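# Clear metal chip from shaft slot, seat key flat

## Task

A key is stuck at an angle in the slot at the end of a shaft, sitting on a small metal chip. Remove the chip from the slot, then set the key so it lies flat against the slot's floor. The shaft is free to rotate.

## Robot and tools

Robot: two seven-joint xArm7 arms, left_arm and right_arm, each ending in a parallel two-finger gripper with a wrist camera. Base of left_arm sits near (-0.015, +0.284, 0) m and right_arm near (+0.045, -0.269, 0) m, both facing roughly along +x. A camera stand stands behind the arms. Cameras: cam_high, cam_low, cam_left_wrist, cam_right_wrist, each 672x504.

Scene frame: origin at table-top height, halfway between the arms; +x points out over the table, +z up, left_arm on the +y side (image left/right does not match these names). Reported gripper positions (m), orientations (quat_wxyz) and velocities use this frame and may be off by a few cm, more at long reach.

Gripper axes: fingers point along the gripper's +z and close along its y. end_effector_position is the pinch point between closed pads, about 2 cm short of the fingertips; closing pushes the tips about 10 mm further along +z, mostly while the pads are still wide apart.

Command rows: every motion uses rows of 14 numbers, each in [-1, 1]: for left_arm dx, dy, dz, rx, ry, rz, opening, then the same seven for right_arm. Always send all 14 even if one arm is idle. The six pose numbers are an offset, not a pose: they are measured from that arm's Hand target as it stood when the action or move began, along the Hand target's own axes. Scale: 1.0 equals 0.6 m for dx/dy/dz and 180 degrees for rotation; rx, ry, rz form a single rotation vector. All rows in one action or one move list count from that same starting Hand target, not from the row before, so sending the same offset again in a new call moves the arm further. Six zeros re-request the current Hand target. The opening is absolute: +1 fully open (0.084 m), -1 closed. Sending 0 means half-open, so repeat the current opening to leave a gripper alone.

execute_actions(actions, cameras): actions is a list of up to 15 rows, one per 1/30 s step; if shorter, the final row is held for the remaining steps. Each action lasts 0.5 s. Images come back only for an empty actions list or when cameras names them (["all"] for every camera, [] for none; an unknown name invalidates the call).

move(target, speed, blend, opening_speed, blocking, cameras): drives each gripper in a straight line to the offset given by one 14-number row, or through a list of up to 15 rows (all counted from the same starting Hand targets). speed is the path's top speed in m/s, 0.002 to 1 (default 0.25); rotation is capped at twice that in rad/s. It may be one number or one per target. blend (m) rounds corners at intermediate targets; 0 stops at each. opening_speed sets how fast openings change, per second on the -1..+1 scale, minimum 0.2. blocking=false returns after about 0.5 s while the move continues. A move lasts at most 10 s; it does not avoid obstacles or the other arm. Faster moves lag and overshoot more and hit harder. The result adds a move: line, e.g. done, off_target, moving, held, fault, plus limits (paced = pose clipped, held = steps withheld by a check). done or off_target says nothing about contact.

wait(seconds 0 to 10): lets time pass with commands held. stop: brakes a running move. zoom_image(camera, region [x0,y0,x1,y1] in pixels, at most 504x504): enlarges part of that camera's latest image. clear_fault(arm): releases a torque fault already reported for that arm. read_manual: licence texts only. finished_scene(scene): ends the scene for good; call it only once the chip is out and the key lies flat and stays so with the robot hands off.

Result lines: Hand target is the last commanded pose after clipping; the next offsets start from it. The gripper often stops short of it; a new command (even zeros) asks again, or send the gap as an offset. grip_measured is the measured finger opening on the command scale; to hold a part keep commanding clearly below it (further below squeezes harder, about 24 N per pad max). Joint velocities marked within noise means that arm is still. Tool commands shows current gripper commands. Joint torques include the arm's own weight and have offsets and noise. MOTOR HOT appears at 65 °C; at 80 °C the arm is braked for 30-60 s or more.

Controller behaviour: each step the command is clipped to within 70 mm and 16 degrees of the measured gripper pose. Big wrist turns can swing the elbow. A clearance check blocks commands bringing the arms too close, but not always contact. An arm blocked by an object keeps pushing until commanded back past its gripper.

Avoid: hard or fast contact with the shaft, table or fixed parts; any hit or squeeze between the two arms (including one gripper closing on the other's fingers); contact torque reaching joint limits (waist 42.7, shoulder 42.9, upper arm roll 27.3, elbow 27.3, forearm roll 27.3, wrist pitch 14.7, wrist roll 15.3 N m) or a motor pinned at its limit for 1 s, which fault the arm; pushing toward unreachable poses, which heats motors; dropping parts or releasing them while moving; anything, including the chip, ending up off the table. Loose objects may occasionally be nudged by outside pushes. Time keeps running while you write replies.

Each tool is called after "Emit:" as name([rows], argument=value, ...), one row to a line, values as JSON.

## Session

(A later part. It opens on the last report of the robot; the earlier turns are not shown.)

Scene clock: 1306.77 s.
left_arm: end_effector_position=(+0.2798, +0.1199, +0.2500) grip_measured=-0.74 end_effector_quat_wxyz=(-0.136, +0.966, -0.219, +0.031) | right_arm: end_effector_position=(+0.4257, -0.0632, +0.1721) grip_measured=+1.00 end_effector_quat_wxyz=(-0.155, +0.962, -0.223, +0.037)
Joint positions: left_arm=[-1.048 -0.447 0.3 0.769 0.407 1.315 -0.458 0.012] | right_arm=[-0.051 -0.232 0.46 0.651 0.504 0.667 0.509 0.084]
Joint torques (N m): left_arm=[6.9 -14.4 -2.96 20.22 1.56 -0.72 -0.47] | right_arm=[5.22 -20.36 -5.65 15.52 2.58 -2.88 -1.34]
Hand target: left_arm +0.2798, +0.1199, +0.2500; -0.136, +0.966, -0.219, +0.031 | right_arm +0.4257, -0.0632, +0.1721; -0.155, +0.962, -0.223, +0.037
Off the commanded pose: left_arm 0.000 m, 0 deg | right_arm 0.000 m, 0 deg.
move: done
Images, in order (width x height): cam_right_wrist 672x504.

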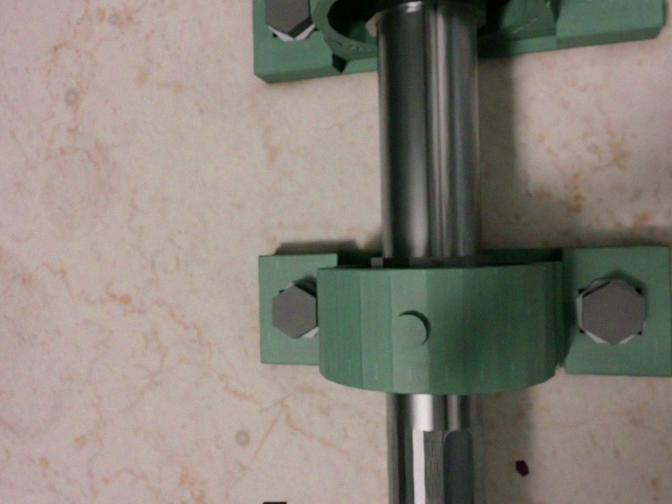

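Emit:
move(target=[0,0,0,0,0,0,-1,-0.12,0,0,0,0,0,1], cameras=["cam_right_wrist"])

Emit:
zoom_image(camera="cam_right_wrist", region=[340, 200, 580, 440])

Scene clock: 1313.97 s.
left_arm: end_effector_position=(+0.2798, +0.1199, +0.2500) grip_measured=-0.74 end_effector_quat_wxyz=(-0.136, +0.966, -0.219, +0.031) | right_arm: end_effector_position=(+0.3610, -0.0315, +0.1720) grip_measured=+1.00 end_effector_quat_wxyz=(-0.155, +0.962, -0.223, +0.037)
Joint positions: left_arm=[-1.048 -0.447 0.3 0.769 0.407 1.315 -0.458 0.012] | right_arm=[0.049 -0.411 0.525 0.515 0.601 0.677 0.596 0.084]
Joint torques (N m): left_arm=[6.92 -14.41 -2.87 20.28 1.58 -0.65 -0.4] | right_arm=[5.63 -15.83 -1.1 15.36 2.98 -0.8 1.73]
Hand target: left_arm +0.2798, +0.1199, +0.2500; -0.136, +0.966, -0.219, +0.031 | right_arm +0.3610, -0.0315, +0.1720; -0.155, +0.962, -0.223, +0.037
Off the commanded pose: left_arm 0.000 m, 0 deg | right_arm 0.000 m, 0 deg.
move: done
Images, in order (width x height): cam_right_wrist 672x504.

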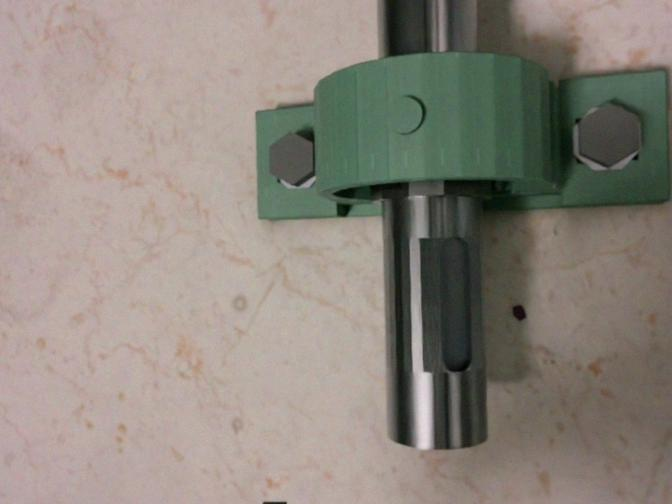

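Scaled by 2.100.

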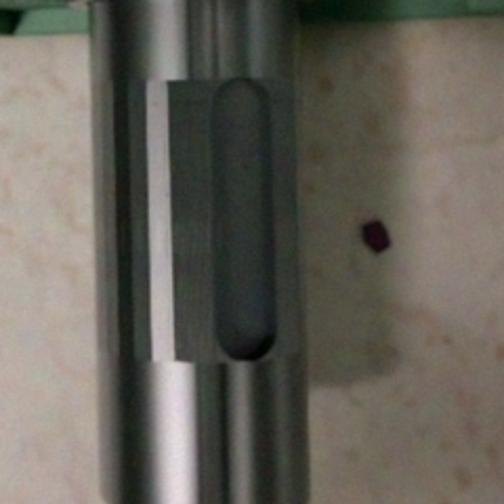

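Emit:
move(target=[0,0,0,0,0,0,-1,0,0.1057,0.0225,0.0889,0,0,1], cameras=["cam_right_wrist"])

Emit:
zoom_image(camera="cam_right_wrist", region=[220, 180, 460, 480])

Scene clock: 1353.83 s.
left_arm: end_effector_position=(+0.2798, +0.1199, +0.2500) grip_measured=-0.74 end_effector_quat_wxyz=(-0.136, +0.966, -0.219, +0.031) | right_arm: end_effector_position=(+0.3365, -0.0818, +0.1392) grip_measured=+1.00 end_effector_quat_wxyz=(-0.288, +0.931, -0.215, +0.068)
Joint positions: left_arm=[-1.048 -0.447 0.3 0.769 0.407 1.315 -0.458 0.012] | right_arm=[0.252 -0.548 0.245 0.215 1.15 0.501 -0.013 0.084]
Joint torques (N m): left_arm=[6.85 -14.58 -2.82 20.3 1.59 -0.75 -0.42] | right_arm=[5.63 -12.69 -5.03 14.31 3.15 -2.43 -1.33]
Hand target: left_arm +0.2798, +0.1199, +0.2500; -0.136, +0.966, -0.219, +0.031 | right_arm +0.3365, -0.0818, +0.1392; -0.288, +0.931, -0.215, +0.068
Off the commanded pose: left_arm 0.000 m, 0 deg | right_arm 0.000 m, 0 deg.
move: done
Images, in order (width x height): cam_right_wrist 672x504.

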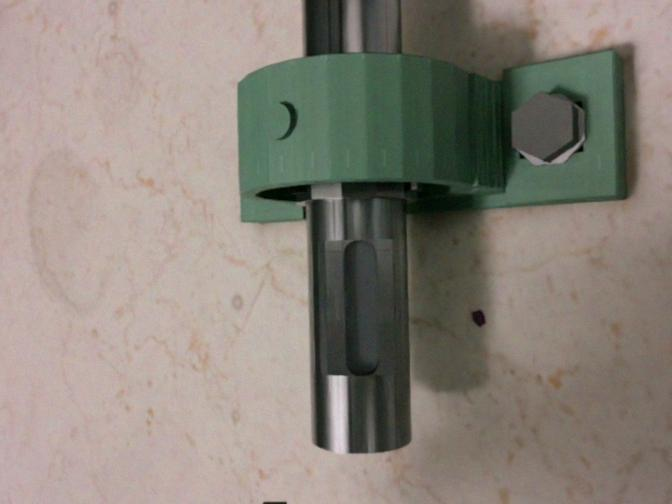

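Scaled by 1.680.

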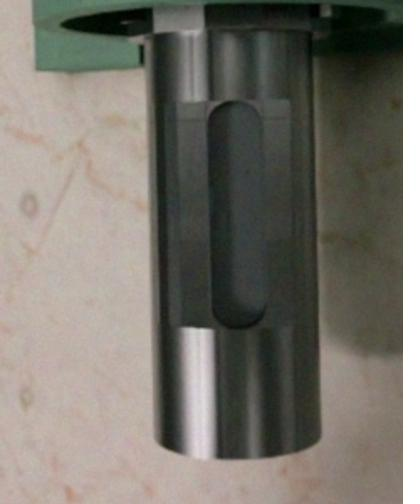

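Emit:
move([
  [0,0,0,0,0,0,-1,0,0,-0.2,0,0,0,1],
  [0,0,0,0,0,0,-1,0.42,0.13,-0.314,-0.1,0,0,1],
], blend=0.03)

Scene clock: 1372.40 s.
left_arm: end_effector_position=(+0.2798, +0.1199, +0.2500) grip_measured=-0.74 end_effector_quat_wxyz=(-0.136, +0.966, -0.219, +0.031) | right_arm: end_effector_position=(+0.4875, -0.3458, +0.2511) grip_measured=+1.00 end_effector_quat_wxyz=(-0.139, +0.964, -0.223, +0.033)
Joint positions: left_arm=[-1.048 -0.447 0.3 0.769 0.407 1.315 -0.458 0.012] | right_arm=[-0.154 -0.129 -0.156 1.013 0.294 1.109 0.031 0.084]
Joint torques (N m): left_arm=[6.8 -14.43 -2.76 20.24 1.54 -0.72 -0.36] | right_arm=[-4.89 -14.97 -2.63 20.38 -2.64 -0.43 -1.36]
Hand target: left_arm +0.2798, +0.1199, +0.2500; -0.136, +0.966, -0.219, +0.031 | right_arm +0.4875, -0.3459, +0.2511; -0.139, +0.964, -0.223, +0.033
Off the commanded pose: left_arm 0.000 m, 0 deg | right_arm 0.000 m, 0 deg.
move: done

Emit:
move(target=[0.33,0.266,0.106,0.1056,0,0,-1,0,0,0,0,0,0,1], cameras=["all"])

Emit:
zoom_image(camera="cam_left_wrist", region=[300, 264, 620, 504])

Scene clock: 1385.77 s.
left_arm: end_effector_position=(+0.4000, -0.0880, +0.1450) grip_measured=-0.74 end_effector_quat_wxyz=(-0.294, +0.930, -0.211, +0.067) | right_arm: end_effector_position=(+0.4875, -0.3459, +0.2511) grip_measured=+1.00 end_effector_quat_wxyz=(-0.139, +0.964, -0.223, +0.033)
Joint positions: left_arm=[-1.126 0.602 0.229 1.637 0.42 1.362 -0.621 0.012] | right_arm=[-0.154 -0.128 -0.156 1.013 0.294 1.109 0.031 0.084]
Joint torques (N m): left_arm=[8.11 -32.04 4.96 25.44 -1.27 0.46 1.16] | right_arm=[-5.15 -14.25 -2.65 20.39 -2.69 -0.27 -1.49]
Hand target: left_arm +0.4000, -0.0880, +0.1450; -0.294, +0.930, -0.211, +0.067 | right_arm +0.4875, -0.3459, +0.2511; -0.139, +0.964, -0.223, +0.033
Off the commanded pose: left_arm 0.000 m, 0 deg | right_arm 0.000 m, 0 deg.
move: done

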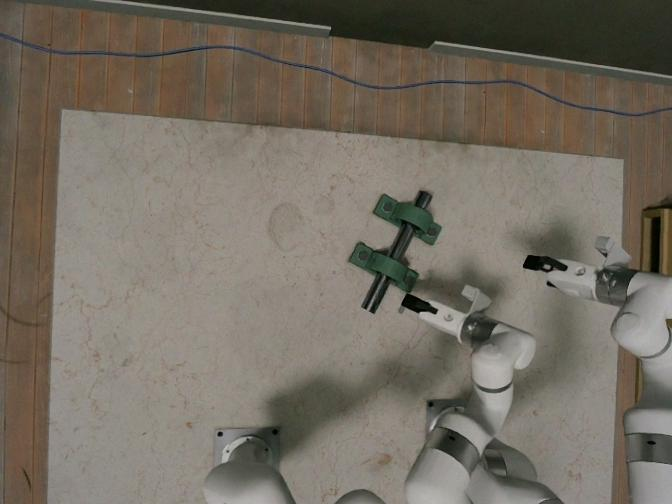

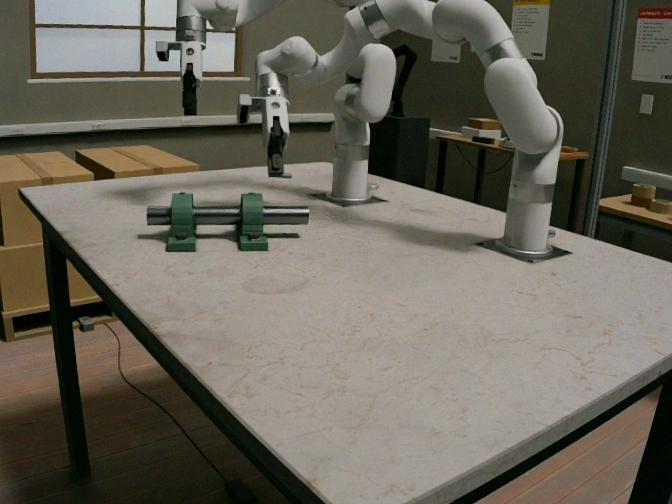

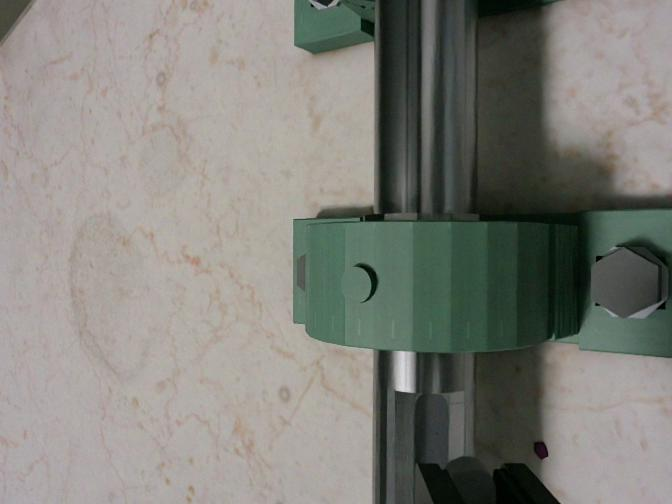

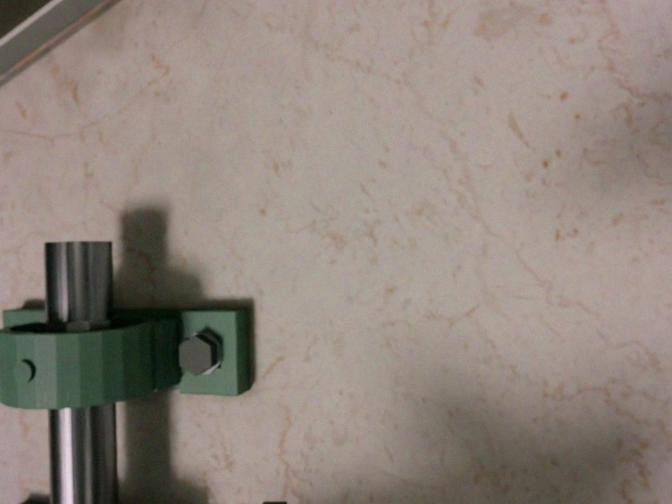

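Scaled by 1.575.

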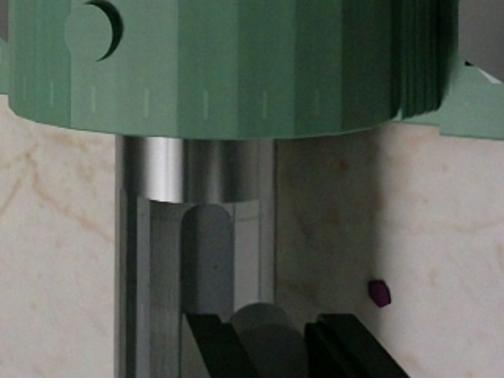

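Emit:
zoom_image(camera="cam_left_wrist", region=[360, 370, 490, 504])

Scaled by 3.761.

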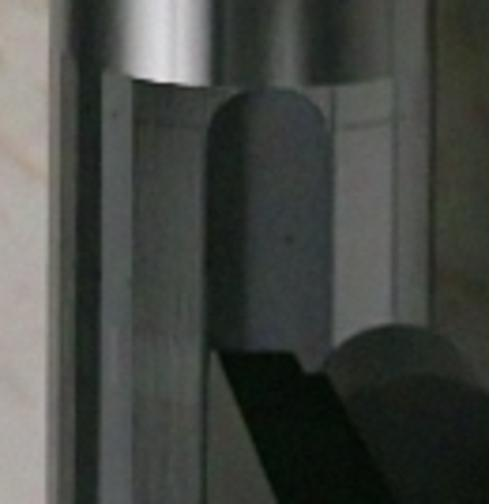

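Emit:
move(target=[0,0.0016,0.0917,0.0056,0,0,-1,0,0,0,0,0,0,1], cameras=["cam_left_wrist"], speed=0.12)

Emit:
zoom_image(camera="cam_left_wrist", region=[360, 354, 560, 504])

Scene clock: 1455.83 s.
left_arm: end_effector_position=(+0.4133, -0.0602, +0.0994) grip_measured=-0.74 end_effector_quat_wxyz=(-0.302, +0.927, -0.210, +0.069) | right_arm: end_effector_position=(+0.4875, -0.3459, +0.2511) grip_measured=+1.00 end_effector_quat_wxyz=(-0.139, +0.964, -0.223, +0.033)
Joint positions: left_arm=[-1.098 0.625 0.245 1.527 0.451 1.234 -0.648 0.012] | right_arm=[-0.154 -0.128 -0.156 1.013 0.294 1.109 0.031 0.084]
Joint torques (N m): left_arm=[8.16 -31.12 5.38 17.82 2.54 -1.53 -0.9] | right_arm=[-5.21 -14.68 -2.62 20.76 -2.67 -0.63 -1.42]
Hand target: left_arm +0.4133, -0.0602, +0.0994; -0.302, +0.927, -0.210, +0.069 | right_arm +0.4875, -0.3459, +0.2511; -0.139, +0.964, -0.223, +0.033
Off the commanded pose: left_arm 0.000 m, 0 deg | right_arm 0.000 m, 0 deg.
move: done
Images, in order (width x height): cam_left_wrist 672x504.

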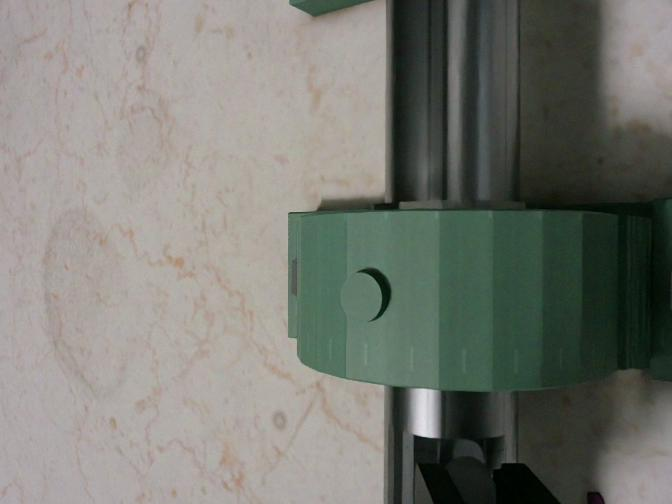

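Scaled by 2.520.

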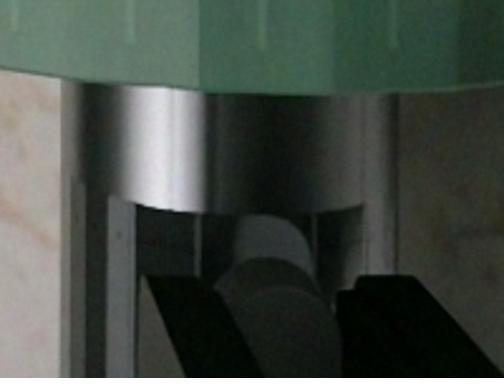

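Emit:
zoom_image(camera="cam_left_wrist", region=[415, 424, 525, 504])

Scaled by 4.582.

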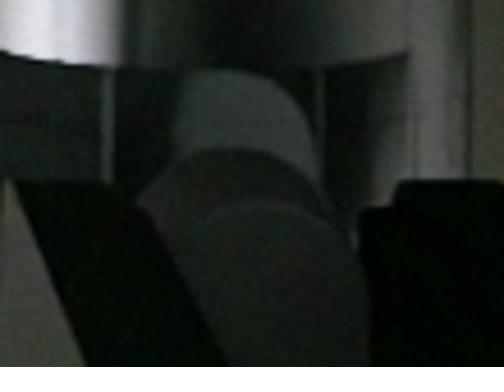

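Emit:
move(target=[0,0.0025,0.0183,0,0,0,-1,0,0,0,0,0,0,1], cameras=["cam_left_wrist"], speed=0.08)

Emit:
zoom_image(camera="cam_left_wrist", region=[415, 404, 535, 504])

Scene clock: 1513.20 s.
left_arm: end_effector_position=(+0.4156, -0.0555, +0.0896) grip_measured=-0.74 end_effector_quat_wxyz=(-0.302, +0.927, -0.210, +0.069) | right_arm: end_effector_position=(+0.4875, -0.3459, +0.2511) grip_measured=+1.00 end_effector_quat_wxyz=(-0.139, +0.964, -0.223, +0.033)
Joint positions: left_arm=[-1.092 0.633 0.247 1.51 0.455 1.207 -0.653 0.012] | right_arm=[-0.154 -0.128 -0.156 1.013 0.294 1.109 0.031 0.084]
Joint torques (N m): left_arm=[8.16 -31.22 5.41 17.92 2.43 -1.48 -0.92] | right_arm=[-4.84 -14.68 -2.42 20.27 -2.32 -0.35 -1.58]
Hand target: left_arm +0.4156, -0.0554, +0.0896; -0.302, +0.927, -0.210, +0.069 | right_arm +0.4875, -0.3459, +0.2511; -0.139, +0.964, -0.223, +0.033
Off the commanded pose: left_arm 0.000 m, 0 deg | right_arm 0.000 m, 0 deg.
move: done
Images, in order (width x height): cam_left_wrist 672x504.

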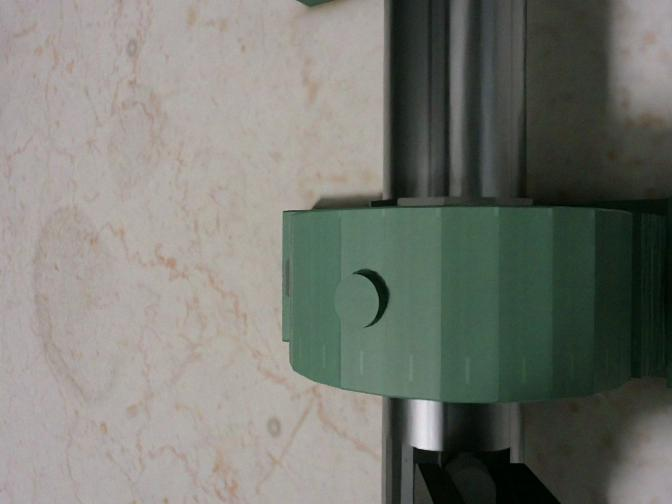

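Scaled by 4.200.

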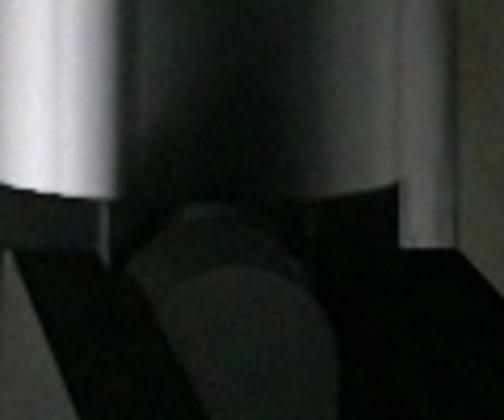

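Emit:
move([
  [-0.001,0.0007,0.005,0,0,0,-1,0,0,0,0,0,0,1],
  [-0.001,0.0007,0.009,0,0,0,-1,0,0,0,0,0,0,1],
], cameras=["cam_left_wrist"], speed=0.03)

Emit:
zoom_image(camera="cam_left_wrist", region=[415, 404, 535, 504])

Scene clock: 1539.43 s.
left_arm: end_effector_position=(+0.4163, -0.0527, +0.0851) grip_measured=-0.74 end_effector_quat_wxyz=(-0.302, +0.927, -0.210, +0.069) | right_arm: end_effector_position=(+0.4875, -0.3459, +0.2511) grip_measured=+1.00 end_effector_quat_wxyz=(-0.139, +0.964, -0.223, +0.033)
Joint positions: left_arm=[-1.089 0.635 0.248 1.498 0.457 1.193 -0.656 0.012] | right_arm=[-0.154 -0.128 -0.156 1.013 0.294 1.109 0.031 0.084]
Joint torques (N m): left_arm=[8.89 -29.17 5.87 13.5 2.1 -0.24 -0.92] | right_arm=[-5.06 -14.42 -2.54 20.47 -2.3 -0.29 -1.45]
Hand target: left_arm +0.4163, -0.0526, +0.0850; -0.302, +0.927, -0.210, +0.069 | right_arm +0.4875, -0.3459, +0.2511; -0.139, +0.964, -0.223, +0.033
Off the commanded pose: left_arm 0.000 m, 0 deg | right_arm 0.000 m, 0 deg.
move: done
Images, in order (width x height): cam_left_wrist 672x504.

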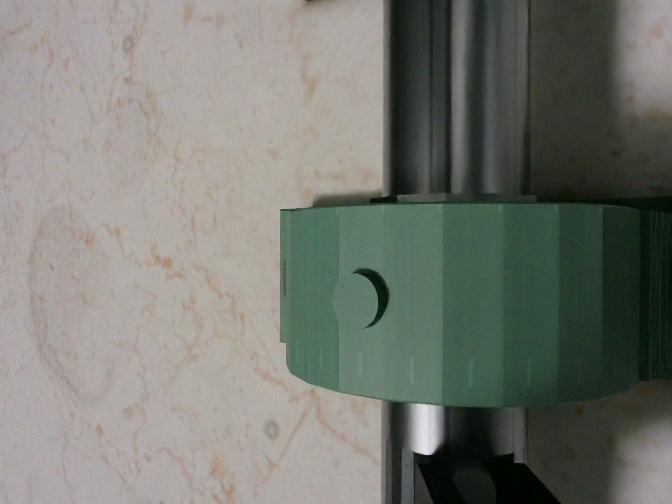

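Scaled by 4.200.

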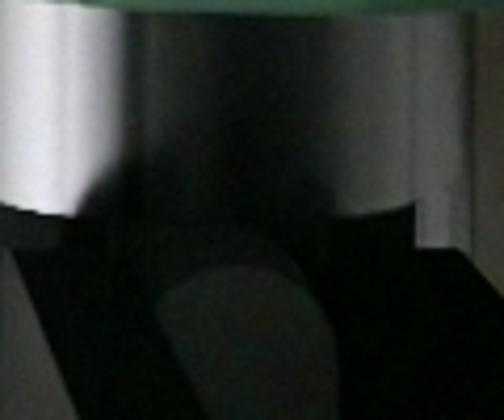

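Emit:
move(target=[0,0,0,0,0,0,-1,-0.2995,-0.0875,0.3033,0.277,0.2728,-0.445,1], cameras=["cam_right_wrist"], speed=0.2)

Scene clock: 1587.20 s.
left_arm: end_effector_position=(+0.4163, -0.0526, +0.0850) grip_measured=-0.74 end_effector_quat_wxyz=(-0.302, +0.927, -0.210, +0.069) | right_arm: end_effector_position=(+0.3711, -0.1756, +0.0910) grip_measured=+1.00 end_effector_quat_wxyz=(-0.342, +0.648, +0.409, +0.544)
Joint positions: left_arm=[-1.089 0.635 0.248 1.498 0.457 1.193 -0.656 0.012] | right_arm=[0.304 0.347 -0.774 0.378 1.597 1.632 -3.012 0.084]
Joint torques (N m): left_arm=[8.89 -31.31 5.53 12.49 1.57 0.78 -0.9] | right_arm=[-5.18 -10.28 -0.4 9 -2.9 2.74 -1.54]
Hand target: left_arm +0.4163, -0.0526, +0.0850; -0.302, +0.927, -0.210, +0.069 | right_arm +0.3711, -0.1756, +0.0910; -0.342, +0.648, +0.409, +0.544
Off the commanded pose: left_arm 0.000 m, 0 deg | right_arm 0.000 m, 0 deg.
move: done
Images, in order (width x height): cam_right_wrist 672x504.

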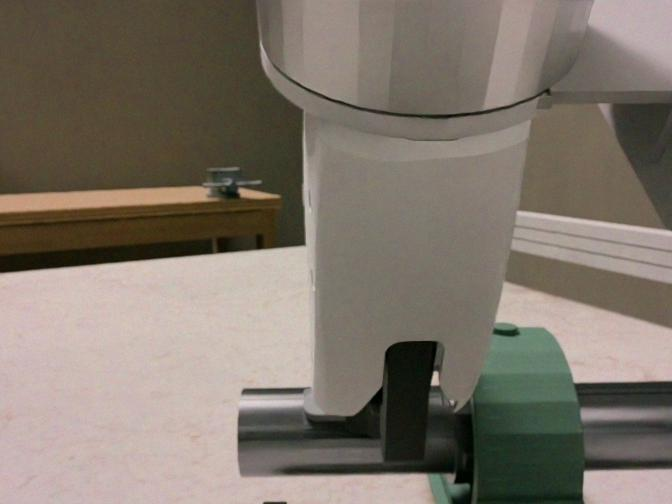

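Emit:
zoom_image(camera="cam_right_wrist", region=[290, 340, 490, 490])

Scaled by 2.520.

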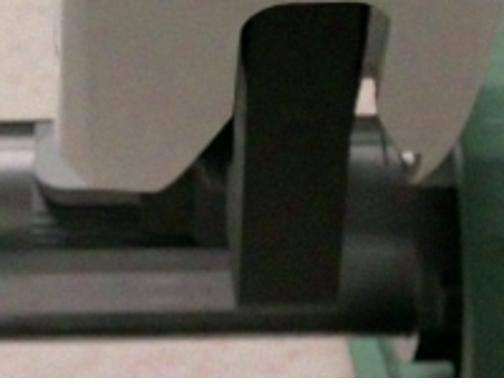

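Emit:
move(target=[0,0,0.0033,0,0,0,-1,0,0,0,0,0,0,1], cameras=["cam_right_wrist","cam_left_wrist"], speed=0.03)

Emit:
zoom_image(camera="cam_left_wrist", region=[415, 424, 515, 504])

Emit:
zoom_image(camera="cam_right_wrist", region=[290, 370, 410, 460])

Scene clock: 1606.53 s.
left_arm: end_effector_position=(+0.4168, -0.0516, +0.0834) grip_measured=-0.74 end_effector_quat_wxyz=(-0.302, +0.927, -0.210, +0.069) | right_arm: end_effector_position=(+0.3711, -0.1756, +0.0910) grip_measured=+1.00 end_effector_quat_wxyz=(-0.342, +0.648, +0.409, +0.544)
Joint positions: left_arm=[-1.088 0.636 0.249 1.495 0.458 1.188 -0.657 0.012] | right_arm=[0.304 0.347 -0.774 0.378 1.597 1.633 -3.012 0.084]
Joint torques (N m): left_arm=[9.98 -26.88 6.4 10.63 2.05 0.25 -0.89] | right_arm=[-5.32 -10.46 -0.61 8.63 -3.05 2.81 -1.47]
Hand target: left_arm +0.4168, -0.0516, +0.0834; -0.302, +0.927, -0.210, +0.069 | right_arm +0.3711, -0.1756, +0.0910; -0.342, +0.648, +0.409, +0.544
Off the commanded pose: left_arm 0.000 m, 0 deg | right_arm 0.000 m, 0 deg.
move: done
Images, in order (width x height): cam_left_wrist 672x504, cam_right_wrist 672x504.

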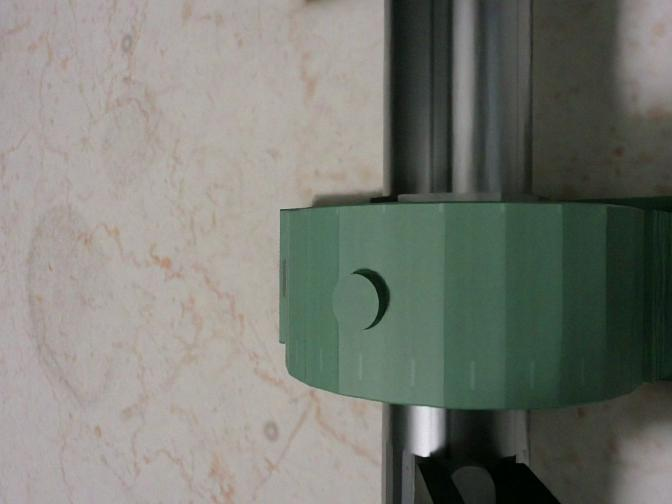

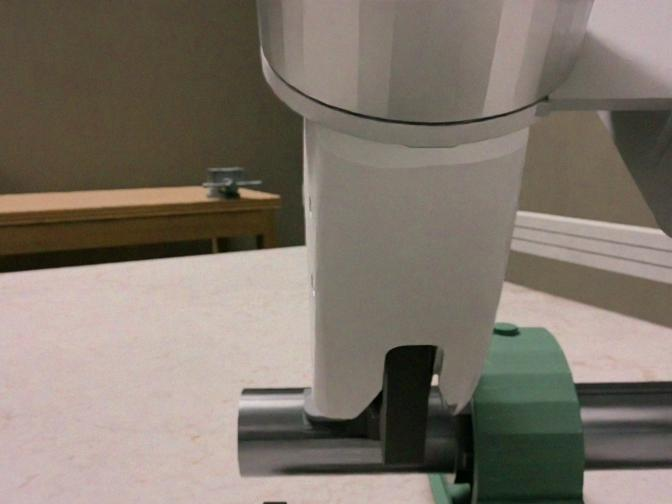

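Scaled by 5.040.

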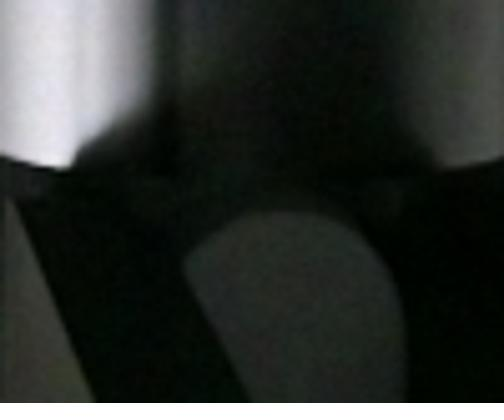

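Scaled by 4.200.

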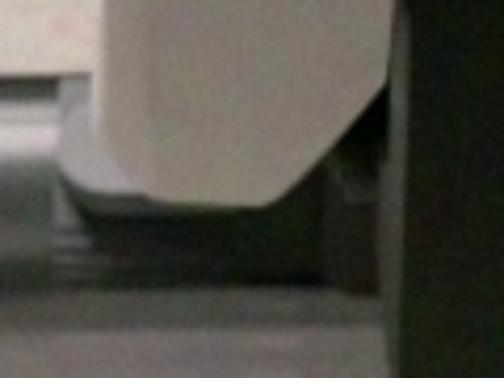

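Emit:
move(target=[0.0010,0,0,0,0,0,-1,0,0,0,0,0,0,1], speed=0.03)

Emit:
move(target=[0.0010,0,0,0,0,0,-1,0,0,0,0,0,0,1], speed=0.03)

Emit:
move(target=[0,0,0.0025,0,0,0,-1,0,0,0,0,0,0,1], speed=0.03, cameras=["cam_left_wrist"])

Emit:
zoom_image(camera="cam_left_wrist", region=[415, 424, 515, 504])

Scene clock: 1624.10 s.
left_arm: end_effector_position=(+0.4173, -0.0518, +0.0834) grip_measured=-0.74 end_effector_quat_wxyz=(-0.302, +0.927, -0.210, +0.069) | right_arm: end_effector_position=(+0.3711, -0.1756, +0.0910) grip_measured=+1.00 end_effector_quat_wxyz=(-0.342, +0.648, +0.409, +0.544)
Joint positions: left_arm=[-1.087 0.637 0.249 1.498 0.458 1.189 -0.656 0.012] | right_arm=[0.304 0.347 -0.774 0.378 1.597 1.633 -3.012 0.084]
Joint torques (N m): left_arm=[12.33 -26.94 4.87 21.97 -0.75 -0.29 1.15] | right_arm=[-4.79 -10.38 -0.6 8.98 -2.94 2.84 -1.34]
Hand target: left_arm +0.4173, -0.0518, +0.0834; -0.302, +0.927, -0.210, +0.069 | right_arm +0.3711, -0.1756, +0.0910; -0.342, +0.648, +0.409, +0.544
Off the commanded pose: left_arm 0.000 m, 0 deg | right_arm 0.000 m, 0 deg.
move: done

Scene clock: 1624.80 s.
left_arm: end_effector_position=(+0.4178, -0.0520, +0.0834) grip_measured=-0.74 end_effector_quat_wxyz=(-0.302, +0.927, -0.210, +0.069) | right_arm: end_effector_position=(+0.3711, -0.1756, +0.0910) grip_measured=+1.00 end_effector_quat_wxyz=(-0.342, +0.648, +0.409, +0.544)
Joint positions: left_arm=[-1.086 0.639 0.249 1.5 0.457 1.19 -0.655 0.012] | right_arm=[0.304 0.347 -0.774 0.378 1.597 1.633 -3.012 0.084]
Joint torques (N m): left_arm=[14.76 -25.73 6.66 27.12 0.49 -4.11 1.17] | right_arm=[-5 -10.29 -0.65 8.84 -2.84 2.82 -1.33]
Hand target: left_arm +0.4179, -0.0521, +0.0834; -0.302, +0.927, -0.210, +0.069 | right_arm +0.3711, -0.1756, +0.0910; -0.342, +0.648, +0.409, +0.544
Off the commanded pose: left_arm 0.000 m, 0 deg | right_arm 0.000 m, 0 deg.
move: done

Scene clock: 1625.50 s.
left_arm: end_effector_position=(+0.4182, -0.0515, +0.0824) grip_measured=-0.74 end_effector_quat_wxyz=(-0.302, +0.927, -0.210, +0.069) | right_arm: end_effector_position=(+0.3711, -0.1756, +0.0910) grip_measured=+1.00 end_effector_quat_wxyz=(-0.342, +0.648, +0.409, +0.544)
Joint positions: left_arm=[-1.085 0.64 0.249 1.498 0.458 1.186 -0.655 0.012] | right_arm=[0.304 0.347 -0.774 0.378 1.597 1.633 -3.012 0.084]
Joint torques (N m): left_arm=[21.09 -11.48 12.51 8.15 3.67 -5.92 -0.87] | right_arm=[-5.37 -10.28 -0.82 8.53 -2.77 2.91 -1.31]
Hand target: left_arm +0.4182, -0.0513, +0.0822; -0.302, +0.927, -0.210, +0.069 | right_arm +0.3711, -0.1756, +0.0910; -0.342, +0.648, +0.409, +0.544
Off the commanded pose: left_arm 0.000 m, 0 deg | right_arm 0.000 m, 0 deg.
move: done
Images, in order (width x height): cam_left_wrist 672x504.

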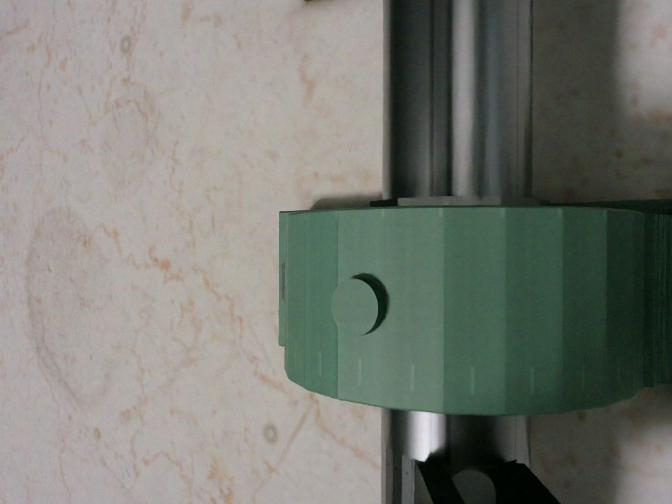

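Scaled by 5.040.

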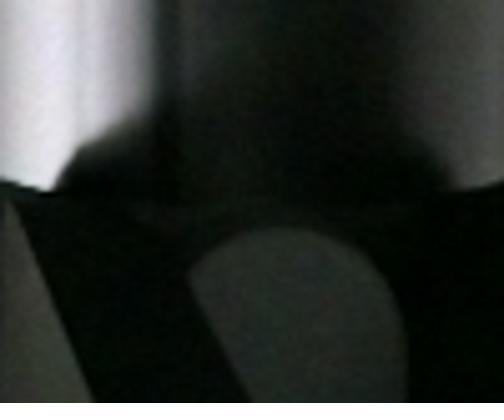

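Emit:
move(target=[-0.001,0,-0.001,0,0,0,-1,0,0,0,0,0,0,1], speed=0.03)

Emit:
move(target=[0,0,0,0,0,0,-0.4,0,0,0,0,0,0,1], opening_speed=0.4)

Emit:
move(target=[0,0,-0.08,0,0,0,-0.4,0,0,0,0,0,0,1], speed=0.1, cameras=["cam_left_wrist","cam_right_wrist"])

Emit:
zoom_image(camera="cam_right_wrist", region=[230, 350, 490, 490])

Scene clock: 1638.10 s.
left_arm: end_effector_position=(+0.4177, -0.0513, +0.0825) grip_measured=-0.74 end_effector_quat_wxyz=(-0.302, +0.927, -0.210, +0.069) | right_arm: end_effector_position=(+0.3711, -0.1756, +0.0910) grip_measured=+1.00 end_effector_quat_wxyz=(-0.342, +0.648, +0.409, +0.544)
Joint positions: left_arm=[-1.086 0.638 0.249 1.496 0.458 1.186 -0.656 0.012] | right_arm=[0.304 0.347 -0.774 0.378 1.597 1.633 -3.012 0.084]
Joint torques (N m): left_arm=[1.49 -25.28 8.55 4.39 2.32 0.65 -0.95] | right_arm=[-5.35 -10.6 -0.87 8.85 -2.69 2.88 -1.43]
Hand target: left_arm +0.4176, -0.0514, +0.0827; -0.302, +0.927, -0.210, +0.069 | right_arm +0.3711, -0.1756, +0.0910; -0.342, +0.648, +0.409, +0.544
Off the commanded pose: left_arm 0.000 m, 0 deg | right_arm 0.000 m, 0 deg.
move: done

Scene clock: 1639.90 s.
left_arm: end_effector_position=(+0.4176, -0.0514, +0.0827) grip_measured=-0.42 end_effector_quat_wxyz=(-0.302, +0.927, -0.210, +0.069) | right_arm: end_effector_position=(+0.3711, -0.1756, +0.0910) grip_measured=+1.00 end_effector_quat_wxyz=(-0.342, +0.648, +0.409, +0.544)
Joint positions: left_arm=[-1.086 0.638 0.249 1.496 0.458 1.186 -0.656 0.026] | right_arm=[0.304 0.347 -0.774 0.378 1.597 1.633 -3.012 0.084]
Joint torques (N m): left_arm=[-0.67 -39.14 1.69 24.06 -1.52 -1.45 -0.55] | right_arm=[-5.17 -10.14 -0.64 8.71 -2.83 2.69 -1.38]
Hand target: left_arm +0.4176, -0.0514, +0.0827; -0.302, +0.927, -0.210, +0.069 | right_arm +0.3711, -0.1756, +0.0910; -0.342, +0.648, +0.409, +0.544
Off the commanded pose: left_arm 0.000 m, 0 deg | right_arm 0.000 m, 0 deg.
move: done

Scene clock: 1640.90 s.
left_arm: end_effector_position=(+0.4054, -0.0768, +0.1215) grip_measured=-0.42 end_effector_quat_wxyz=(-0.302, +0.927, -0.210, +0.069) | right_arm: end_effector_position=(+0.3711, -0.1756, +0.0910) grip_measured=+1.00 end_effector_quat_wxyz=(-0.342, +0.648, +0.409, +0.544)
Joint positions: left_arm=[-1.118 0.62 0.236 1.59 0.438 1.307 -0.64 0.026] | right_arm=[0.304 0.347 -0.774 0.378 1.597 1.633 -3.012 0.084]
Joint torques (N m): left_arm=[-7.25 -31.68 1.5 24.8 -1.34 0.41 1.16] | right_arm=[-5.37 -10.22 -0.71 8.51 -2.71 2.82 -1.4]
Hand target: left_arm +0.4054, -0.0768, +0.1215; -0.302, +0.927, -0.210, +0.069 | right_arm +0.3711, -0.1756, +0.0910; -0.342, +0.648, +0.409, +0.544
Off the commanded pose: left_arm 0.000 m, 0 deg | right_arm 0.000 m, 0 deg.
move: done
Images, in order (width x height): cam_left_wrist 672x504, cam_right_wrist 672x504.

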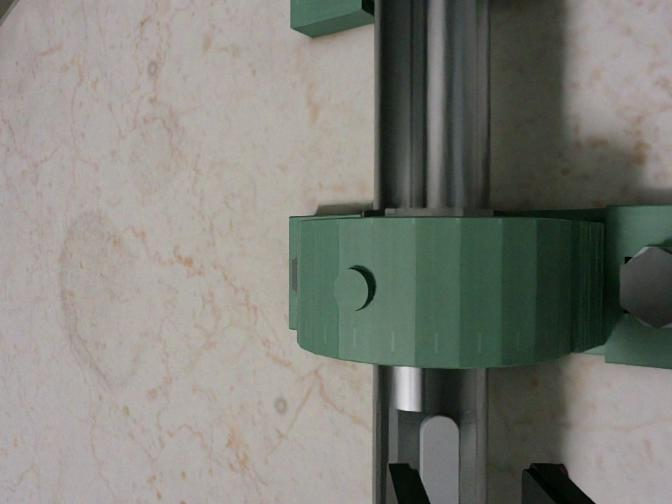

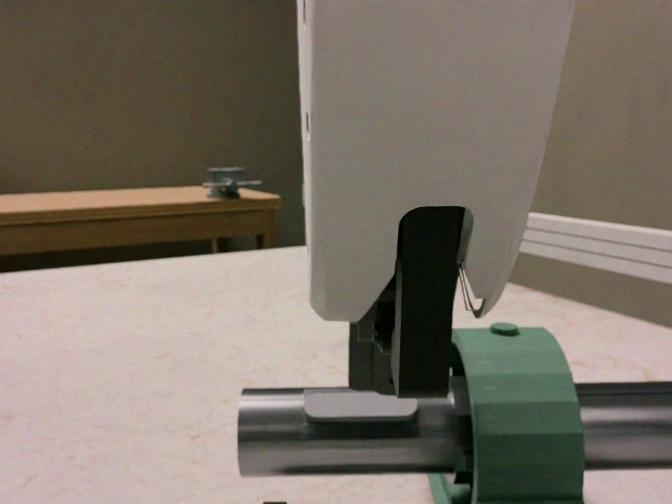

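Scaled by 1.938.

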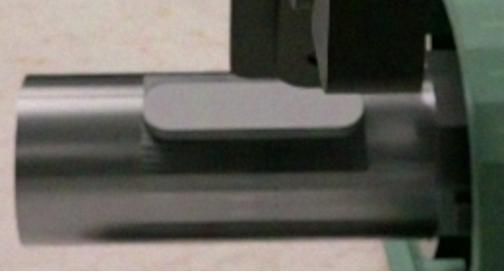

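Emit:
move(target=[-0.02,0,0.0,0,0,0,-1,0,0,0,0,0,0,1], speed=0.1)

Emit:
move(target=[0,0,0.0633,0,0,0,-1,0,0,0,0,0,0,1], speed=0.08)

Emit:
move(target=[0,0,0.005,0,0,0,-1,0,0,0,0,0,0,1], speed=0.03)

Emit:
move(target=[0,0,0.0025,0,0,0,-1,0,0,0,0,0,0,1], speed=0.03, cameras=["cam_right_wrist"])

Emit:
zoom_image(camera="cam_right_wrist", region=[230, 350, 490, 490])

Scene clock: 1656.50 s.
left_arm: end_effector_position=(+0.3946, -0.0717, +0.1215) grip_measured=-1.00 end_effector_quat_wxyz=(-0.302, +0.927, -0.210, +0.069) | right_arm: end_effector_position=(+0.3711, -0.1756, +0.0910) grip_measured=+1.00 end_effector_quat_wxyz=(-0.342, +0.648, +0.409, +0.544)
Joint positions: left_arm=[-1.131 0.585 0.235 1.535 0.444 1.295 -0.66 0] | right_arm=[0.304 0.347 -0.774 0.378 1.597 1.633 -3.012 0.084]
Joint torques (N m): left_arm=[-7.22 -38.5 1.23 17.99 2.55 -1.49 -0.91] | right_arm=[-5.3 -10.16 -0.71 8.64 -2.63 3.03 -1.41]
Hand target: left_arm +0.3945, -0.0717, +0.1215; -0.302, +0.927, -0.210, +0.069 | right_arm +0.3711, -0.1756, +0.0910; -0.342, +0.648, +0.409, +0.544
Off the commanded pose: left_arm 0.000 m, 0 deg | right_arm 0.000 m, 0 deg.
move: done

Scene clock: 1657.47 s.
left_arm: end_effector_position=(+0.4042, -0.0515, +0.0908) grip_measured=-1.00 end_effector_quat_wxyz=(-0.302, +0.927, -0.210, +0.069) | right_arm: end_effector_position=(+0.3711, -0.1756, +0.0910) grip_measured=+1.00 end_effector_quat_wxyz=(-0.342, +0.648, +0.409, +0.544)
Joint positions: left_arm=[-1.106 0.598 0.246 1.46 0.461 1.199 -0.672 0] | right_arm=[0.304 0.347 -0.774 0.378 1.597 1.633 -3.012 0.084]
Joint torques (N m): left_arm=[8.04 -30.45 5.21 17.43 2.38 -1.43 -0.92] | right_arm=[-5.27 -10.18 -0.44 8.64 -2.67 2.91 -1.3]
Hand target: left_arm +0.4042, -0.0515, +0.0908; -0.302, +0.927, -0.210, +0.069 | right_arm +0.3711, -0.1756, +0.0910; -0.342, +0.648, +0.409, +0.544
Off the commanded pose: left_arm 0.000 m, 0 deg | right_arm 0.000 m, 0 deg.
move: done

Scene clock: 1658.17 s.
left_arm: end_effector_position=(+0.4049, -0.0500, +0.0884) grip_measured=-1.00 end_effector_quat_wxyz=(-0.302, +0.927, -0.210, +0.069) | right_arm: end_effector_position=(+0.3711, -0.1756, +0.0910) grip_measured=+1.00 end_effector_quat_wxyz=(-0.342, +0.648, +0.409, +0.544)
Joint positions: left_arm=[-1.104 0.6 0.247 1.454 0.463 1.191 -0.673 0] | right_arm=[0.304 0.347 -0.774 0.378 1.597 1.633 -3.012 0.084]
Joint torques (N m): left_arm=[7.86 -30.26 5.26 17.2 2.52 -1.48 -0.86] | right_arm=[-5.05 -10.25 -0.66 8.7 -2.75 2.94 -1.38]
Hand target: left_arm +0.4049, -0.0499, +0.0883; -0.302, +0.927, -0.210, +0.069 | right_arm +0.3711, -0.1756, +0.0910; -0.342, +0.648, +0.409, +0.544
Off the commanded pose: left_arm 0.000 m, 0 deg | right_arm 0.000 m, 0 deg.
move: done

Scene clock: 1658.87 s.
left_arm: end_effector_position=(+0.4053, -0.0491, +0.0871) grip_measured=-1.00 end_effector_quat_wxyz=(-0.302, +0.927, -0.210, +0.069) | right_arm: end_effector_position=(+0.3711, -0.1756, +0.0910) grip_measured=+1.00 end_effector_quat_wxyz=(-0.342, +0.648, +0.409, +0.544)
Joint positions: left_arm=[-1.103 0.601 0.247 1.452 0.463 1.187 -0.674 0] | right_arm=[0.304 0.347 -0.774 0.378 1.597 1.633 -3.012 0.084]
Joint torques (N m): left_arm=[8.03 -30.39 5.15 17.24 2.4 -1.6 -0.93] | right_arm=[-5.32 -10.49 -0.92 8.76 -2.77 2.74 -1.23]
Hand target: left_arm +0.4053, -0.0491, +0.0871; -0.302, +0.927, -0.210, +0.069 | right_arm +0.3711, -0.1756, +0.0910; -0.342, +0.648, +0.409, +0.544
Off the commanded pose: left_arm 0.000 m, 0 deg | right_arm 0.000 m, 0 deg.
move: done
Images, in order (width x height): cam_right_wrist 672x504.

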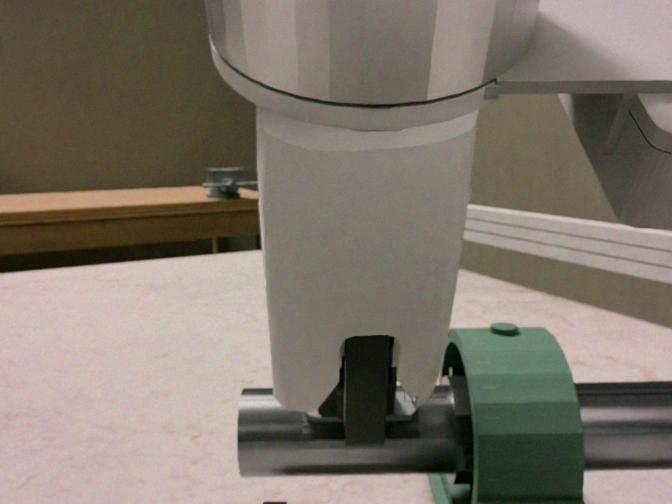

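Scaled by 1.938.

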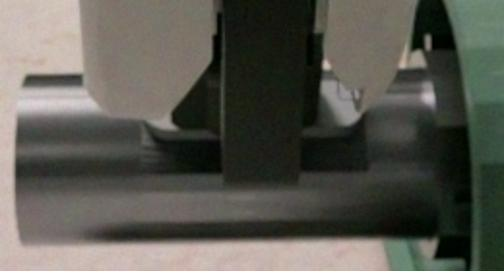

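Emit:
move(target=[0,0,0.0017,0,0,0,-1,0,0,0,0,0,0,1], speed=0.03)

Emit:
move(target=[0,0,0.0017,0,0,0,-1,0,0,0,0,0,0,1], speed=0.03)

Emit:
move(target=[0,0,0.0017,0,0,0,-1,0,0,0,0,0,0,1], speed=0.03)

Scene clock: 1667.50 s.
left_arm: end_effector_position=(+0.4055, -0.0486, +0.0864) grip_measured=-1.00 end_effector_quat_wxyz=(-0.302, +0.927, -0.210, +0.069) | right_arm: end_effector_position=(+0.3711, -0.1756, +0.0910) grip_measured=+1.00 end_effector_quat_wxyz=(-0.342, +0.648, +0.409, +0.544)
Joint positions: left_arm=[-1.102 0.601 0.247 1.45 0.464 1.185 -0.674 0] | right_arm=[0.304 0.347 -0.774 0.378 1.597 1.633 -3.012 0.084]
Joint torques (N m): left_arm=[10.87 -27.67 6.04 13.63 2.28 -2.33 -0.9] | right_arm=[-5.48 -10.5 -0.74 8.75 -2.75 2.78 -1.38]
Hand target: left_arm +0.4056, -0.0486, +0.0863; -0.302, +0.927, -0.210, +0.069 | right_arm +0.3711, -0.1756, +0.0910; -0.342, +0.648, +0.409, +0.544
Off the commanded pose: left_arm 0.000 m, 0 deg | right_arm 0.000 m, 0 deg.
move: done

Scene clock: 1668.20 s.
left_arm: end_effector_position=(+0.4058, -0.0482, +0.0857) grip_measured=-1.00 end_effector_quat_wxyz=(-0.302, +0.927, -0.210, +0.069) | right_arm: end_effector_position=(+0.3711, -0.1756, +0.0910) grip_measured=+1.00 end_effector_quat_wxyz=(-0.342, +0.648, +0.409, +0.544)
Joint positions: left_arm=[-1.101 0.602 0.248 1.448 0.464 1.183 -0.674 0] | right_arm=[0.304 0.347 -0.774 0.378 1.597 1.633 -3.012 0.084]
Joint torques (N m): left_arm=[21.43 -7.63 9.79 3.49 2.85 -5.7 -0.88] | right_arm=[-5.15 -9.97 -0.56 8.48 -2.67 2.82 -1.43]
Hand target: left_arm +0.4058, -0.0480, +0.0855; -0.302, +0.927, -0.210, +0.069 | right_arm +0.3711, -0.1756, +0.0910; -0.342, +0.648, +0.409, +0.544
Off the commanded pose: left_arm 0.000 m, 0 deg | right_arm 0.000 m, 0 deg.
move: done

Scene clock: 1668.90 s.
left_arm: end_effector_position=(+0.4061, -0.0477, +0.0852) grip_measured=-1.00 end_effector_quat_wxyz=(-0.301, +0.928, -0.210, +0.069) | right_arm: end_effector_position=(+0.3711, -0.1756, +0.0910) grip_measured=+1.00 end_effector_quat_wxyz=(-0.342, +0.648, +0.409, +0.544)
Joint positions: left_arm=[-1.1 0.602 0.248 1.447 0.465 1.18 -0.675 0] | right_arm=[0.304 0.347 -0.774 0.378 1.597 1.633 -3.012 0.084]
Joint torques (N m): left_arm=[31.16 1.1 16.18 -3.48 3.93 -7.56 -0.82] | right_arm=[-5.24 -10.27 -0.68 8.6 -2.69 2.83 -1.25]
Hand target: left_arm +0.4061, -0.0475, +0.0846; -0.302, +0.927, -0.210, +0.069 | right_arm +0.3711, -0.1756, +0.0910; -0.342, +0.648, +0.409, +0.544
Off the commanded pose: left_arm 0.001 m, 0 deg | right_arm 0.000 m, 0 deg.
move: done

Emit:
move([
  [0,0,-0.01,0,0,0,-1,0,0,0,0,0,0,1],
  [0.028,0,-0.01,0,0,0,-1,0,0,0,0,0,0,1],
  [0.028,0,-0.003,0,0,0,-1,0,0,0,0,0,0,1],
  [0.028,0,0,0,0,0,-1,0,0,0,0,0,0,1],
], speed=0.04)

Emit:
move([
  [0,0,-0.01,0,0,0,-1,0,0,0,0,0,0,1],
  [-0.056,0,-0.01,0,0,0,-1,0,0,0,0,0,0,1],
  [-0.056,0,-0.003,0,0,0,-1,0,0,0,0,0,0,1],
  [-0.056,0,0,0,0,0,-1,0,0,0,0,0,0,1],
], speed=0.04)

Emit:
move([
  [0,0,-0.02,0,0,0,-1,0,0,0,0,0,0,1],
  [0.028,0,-0.14,0,0,0,-1,0,0,0,0,0,0,1],
], speed=0.15, blend=0.01, cameras=["cam_left_wrist","cam_right_wrist"])

Emit:
zoom_image(camera="cam_right_wrist", region=[230, 350, 490, 490])

Emit:
zoom_image(camera="cam_left_wrist", region=[340, 304, 540, 504])

Scene clock: 1686.47 s.
left_arm: end_effector_position=(+0.4211, -0.0551, +0.0853) grip_measured=-1.00 end_effector_quat_wxyz=(-0.302, +0.927, -0.210, +0.069) end_effector_velocity=(+0.001, +0.000, -0.001) end_effector_angular_velocity=(-0.002, -0.002, +0.001) | right_arm: end_effector_position=(+0.3711, -0.1756, +0.0910) grip_measured=+1.00 end_effector_quat_wxyz=(-0.342, +0.648, +0.409, +0.544)
Joint positions: left_arm=[-1.083 0.649 0.248 1.523 0.454 1.199 -0.647 0] | right_arm=[0.304 0.347 -0.774 0.378 1.597 1.633 -3.012 0.084]
Joint velocities: left_arm=[0.001 0 0 -0.002 0.001 -0.005 -0.003 0] | right_arm=[within noise]
Joint torques (N m): left_arm=[29.22 -0.56 13.65 -2.16 3.42 -7.9 -0.9] | right_arm=[-4.5 -10.37 -0.7 8.7 -2.7 2.79 -1.46]
Hand target: left_arm +0.4213, -0.0547, +0.0847; -0.302, +0.927, -0.210, +0.069 | right_arm +0.3711, -0.1756, +0.0910; -0.342, +0.648, +0.409, +0.544
Off the commanded pose: left_arm 0.001 m, 0 deg | right_arm 0.000 m, 0 deg.
move: done

Scene clock: 1688.97 s.
left_arm: end_effector_position=(+0.3908, -0.0406, +0.0852) grip_measured=-1.00 end_effector_quat_wxyz=(-0.302, +0.927, -0.210, +0.069) end_effector_velocity=(+0.002, +0.000, +0.000) end_effector_angular_velocity=(-0.004, -0.002, +0.001) | right_arm: end_effector_position=(+0.3711, -0.1756, +0.0910) grip_measured=+1.00 end_effector_quat_wxyz=(-0.342, +0.648, +0.409, +0.544)
Joint positions: left_arm=[-1.117 0.556 0.247 1.375 0.475 1.165 -0.702 0] | right_arm=[0.304 0.347 -0.774 0.378 1.597 1.633 -3.012 0.084]
Joint velocities: left_arm=[0.002 -0.001 0.001 -0.002 0.001 -0.006 0 0] | right_arm=[within noise]
Joint torques (N m): left_arm=[27.62 1 14.16 -2.11 3.37 -7.19 -0.78] | right_arm=[-5.29 -10.62 -0.9 8.39 -2.75 2.81 -1.34]
Hand target: left_arm +0.3909, -0.0403, +0.0846; -0.302, +0.927, -0.210, +0.069 | right_arm +0.3711, -0.1756, +0.0910; -0.342, +0.648, +0.409, +0.544
Off the commanded pose: left_arm 0.001 m, 0 deg | right_arm 0.000 m, 0 deg.
move: done

Scene clock: 1690.17 s.
left_arm: end_effector_position=(+0.3847, -0.0921, +0.1525) grip_measured=-1.00 end_effector_quat_wxyz=(-0.302, +0.927, -0.210, +0.069) | right_arm: end_effector_position=(+0.3711, -0.1756, +0.0910) grip_measured=+1.00 end_effector_quat_wxyz=(-0.342, +0.648, +0.409, +0.544)
Joint positions: left_arm=[-1.156 0.584 0.225 1.628 0.428 1.396 -0.646 0] | right_arm=[0.304 0.347 -0.774 0.378 1.597 1.633 -3.012 0.084]
Joint torques (N m): left_arm=[-7.25 -31.25 1.16 25.33 -1.35 0.33 1.14] | right_arm=[-4.88 -10.62 -0.6 8.31 -2.67 2.86 -1.45]
Hand target: left_arm +0.3847, -0.0921, +0.1525; -0.302, +0.927, -0.210, +0.069 | right_arm +0.3711, -0.1756, +0.0910; -0.342, +0.648, +0.409, +0.544
Off the commanded pose: left_arm 0.000 m, 0 deg | right_arm 0.000 m, 0 deg.
move: done; blend cut to 0.006 m at target 1
Images, in order (width x height): cam_left_wrist 672x504, cam_right_wrist 672x504.

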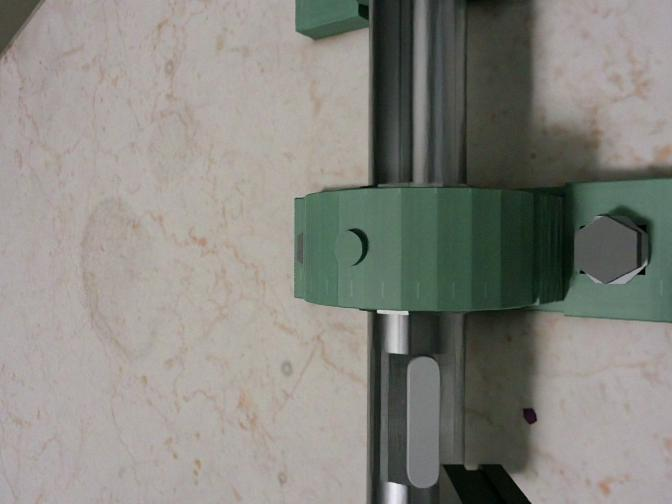

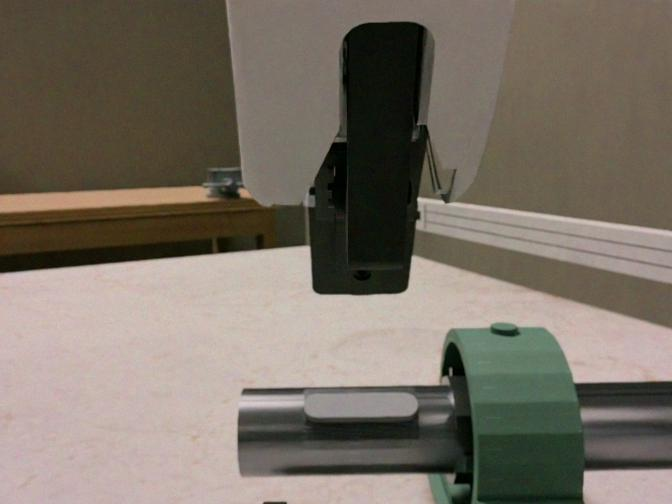

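Scaled by 1.938.

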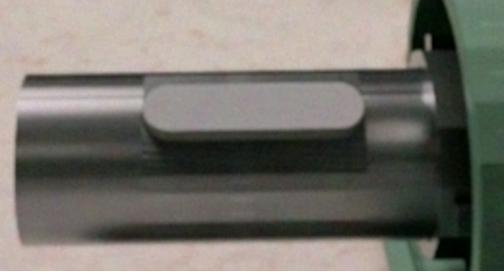

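Scaled by 2.520.

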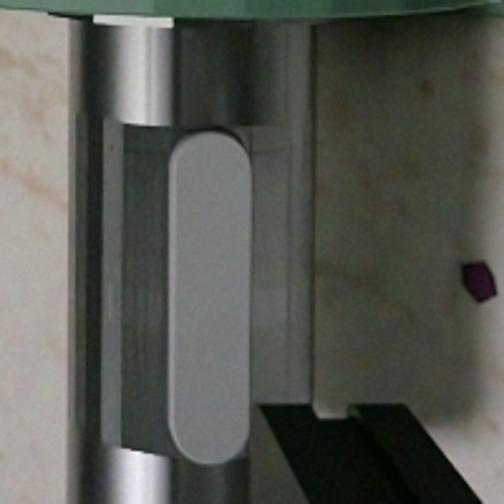

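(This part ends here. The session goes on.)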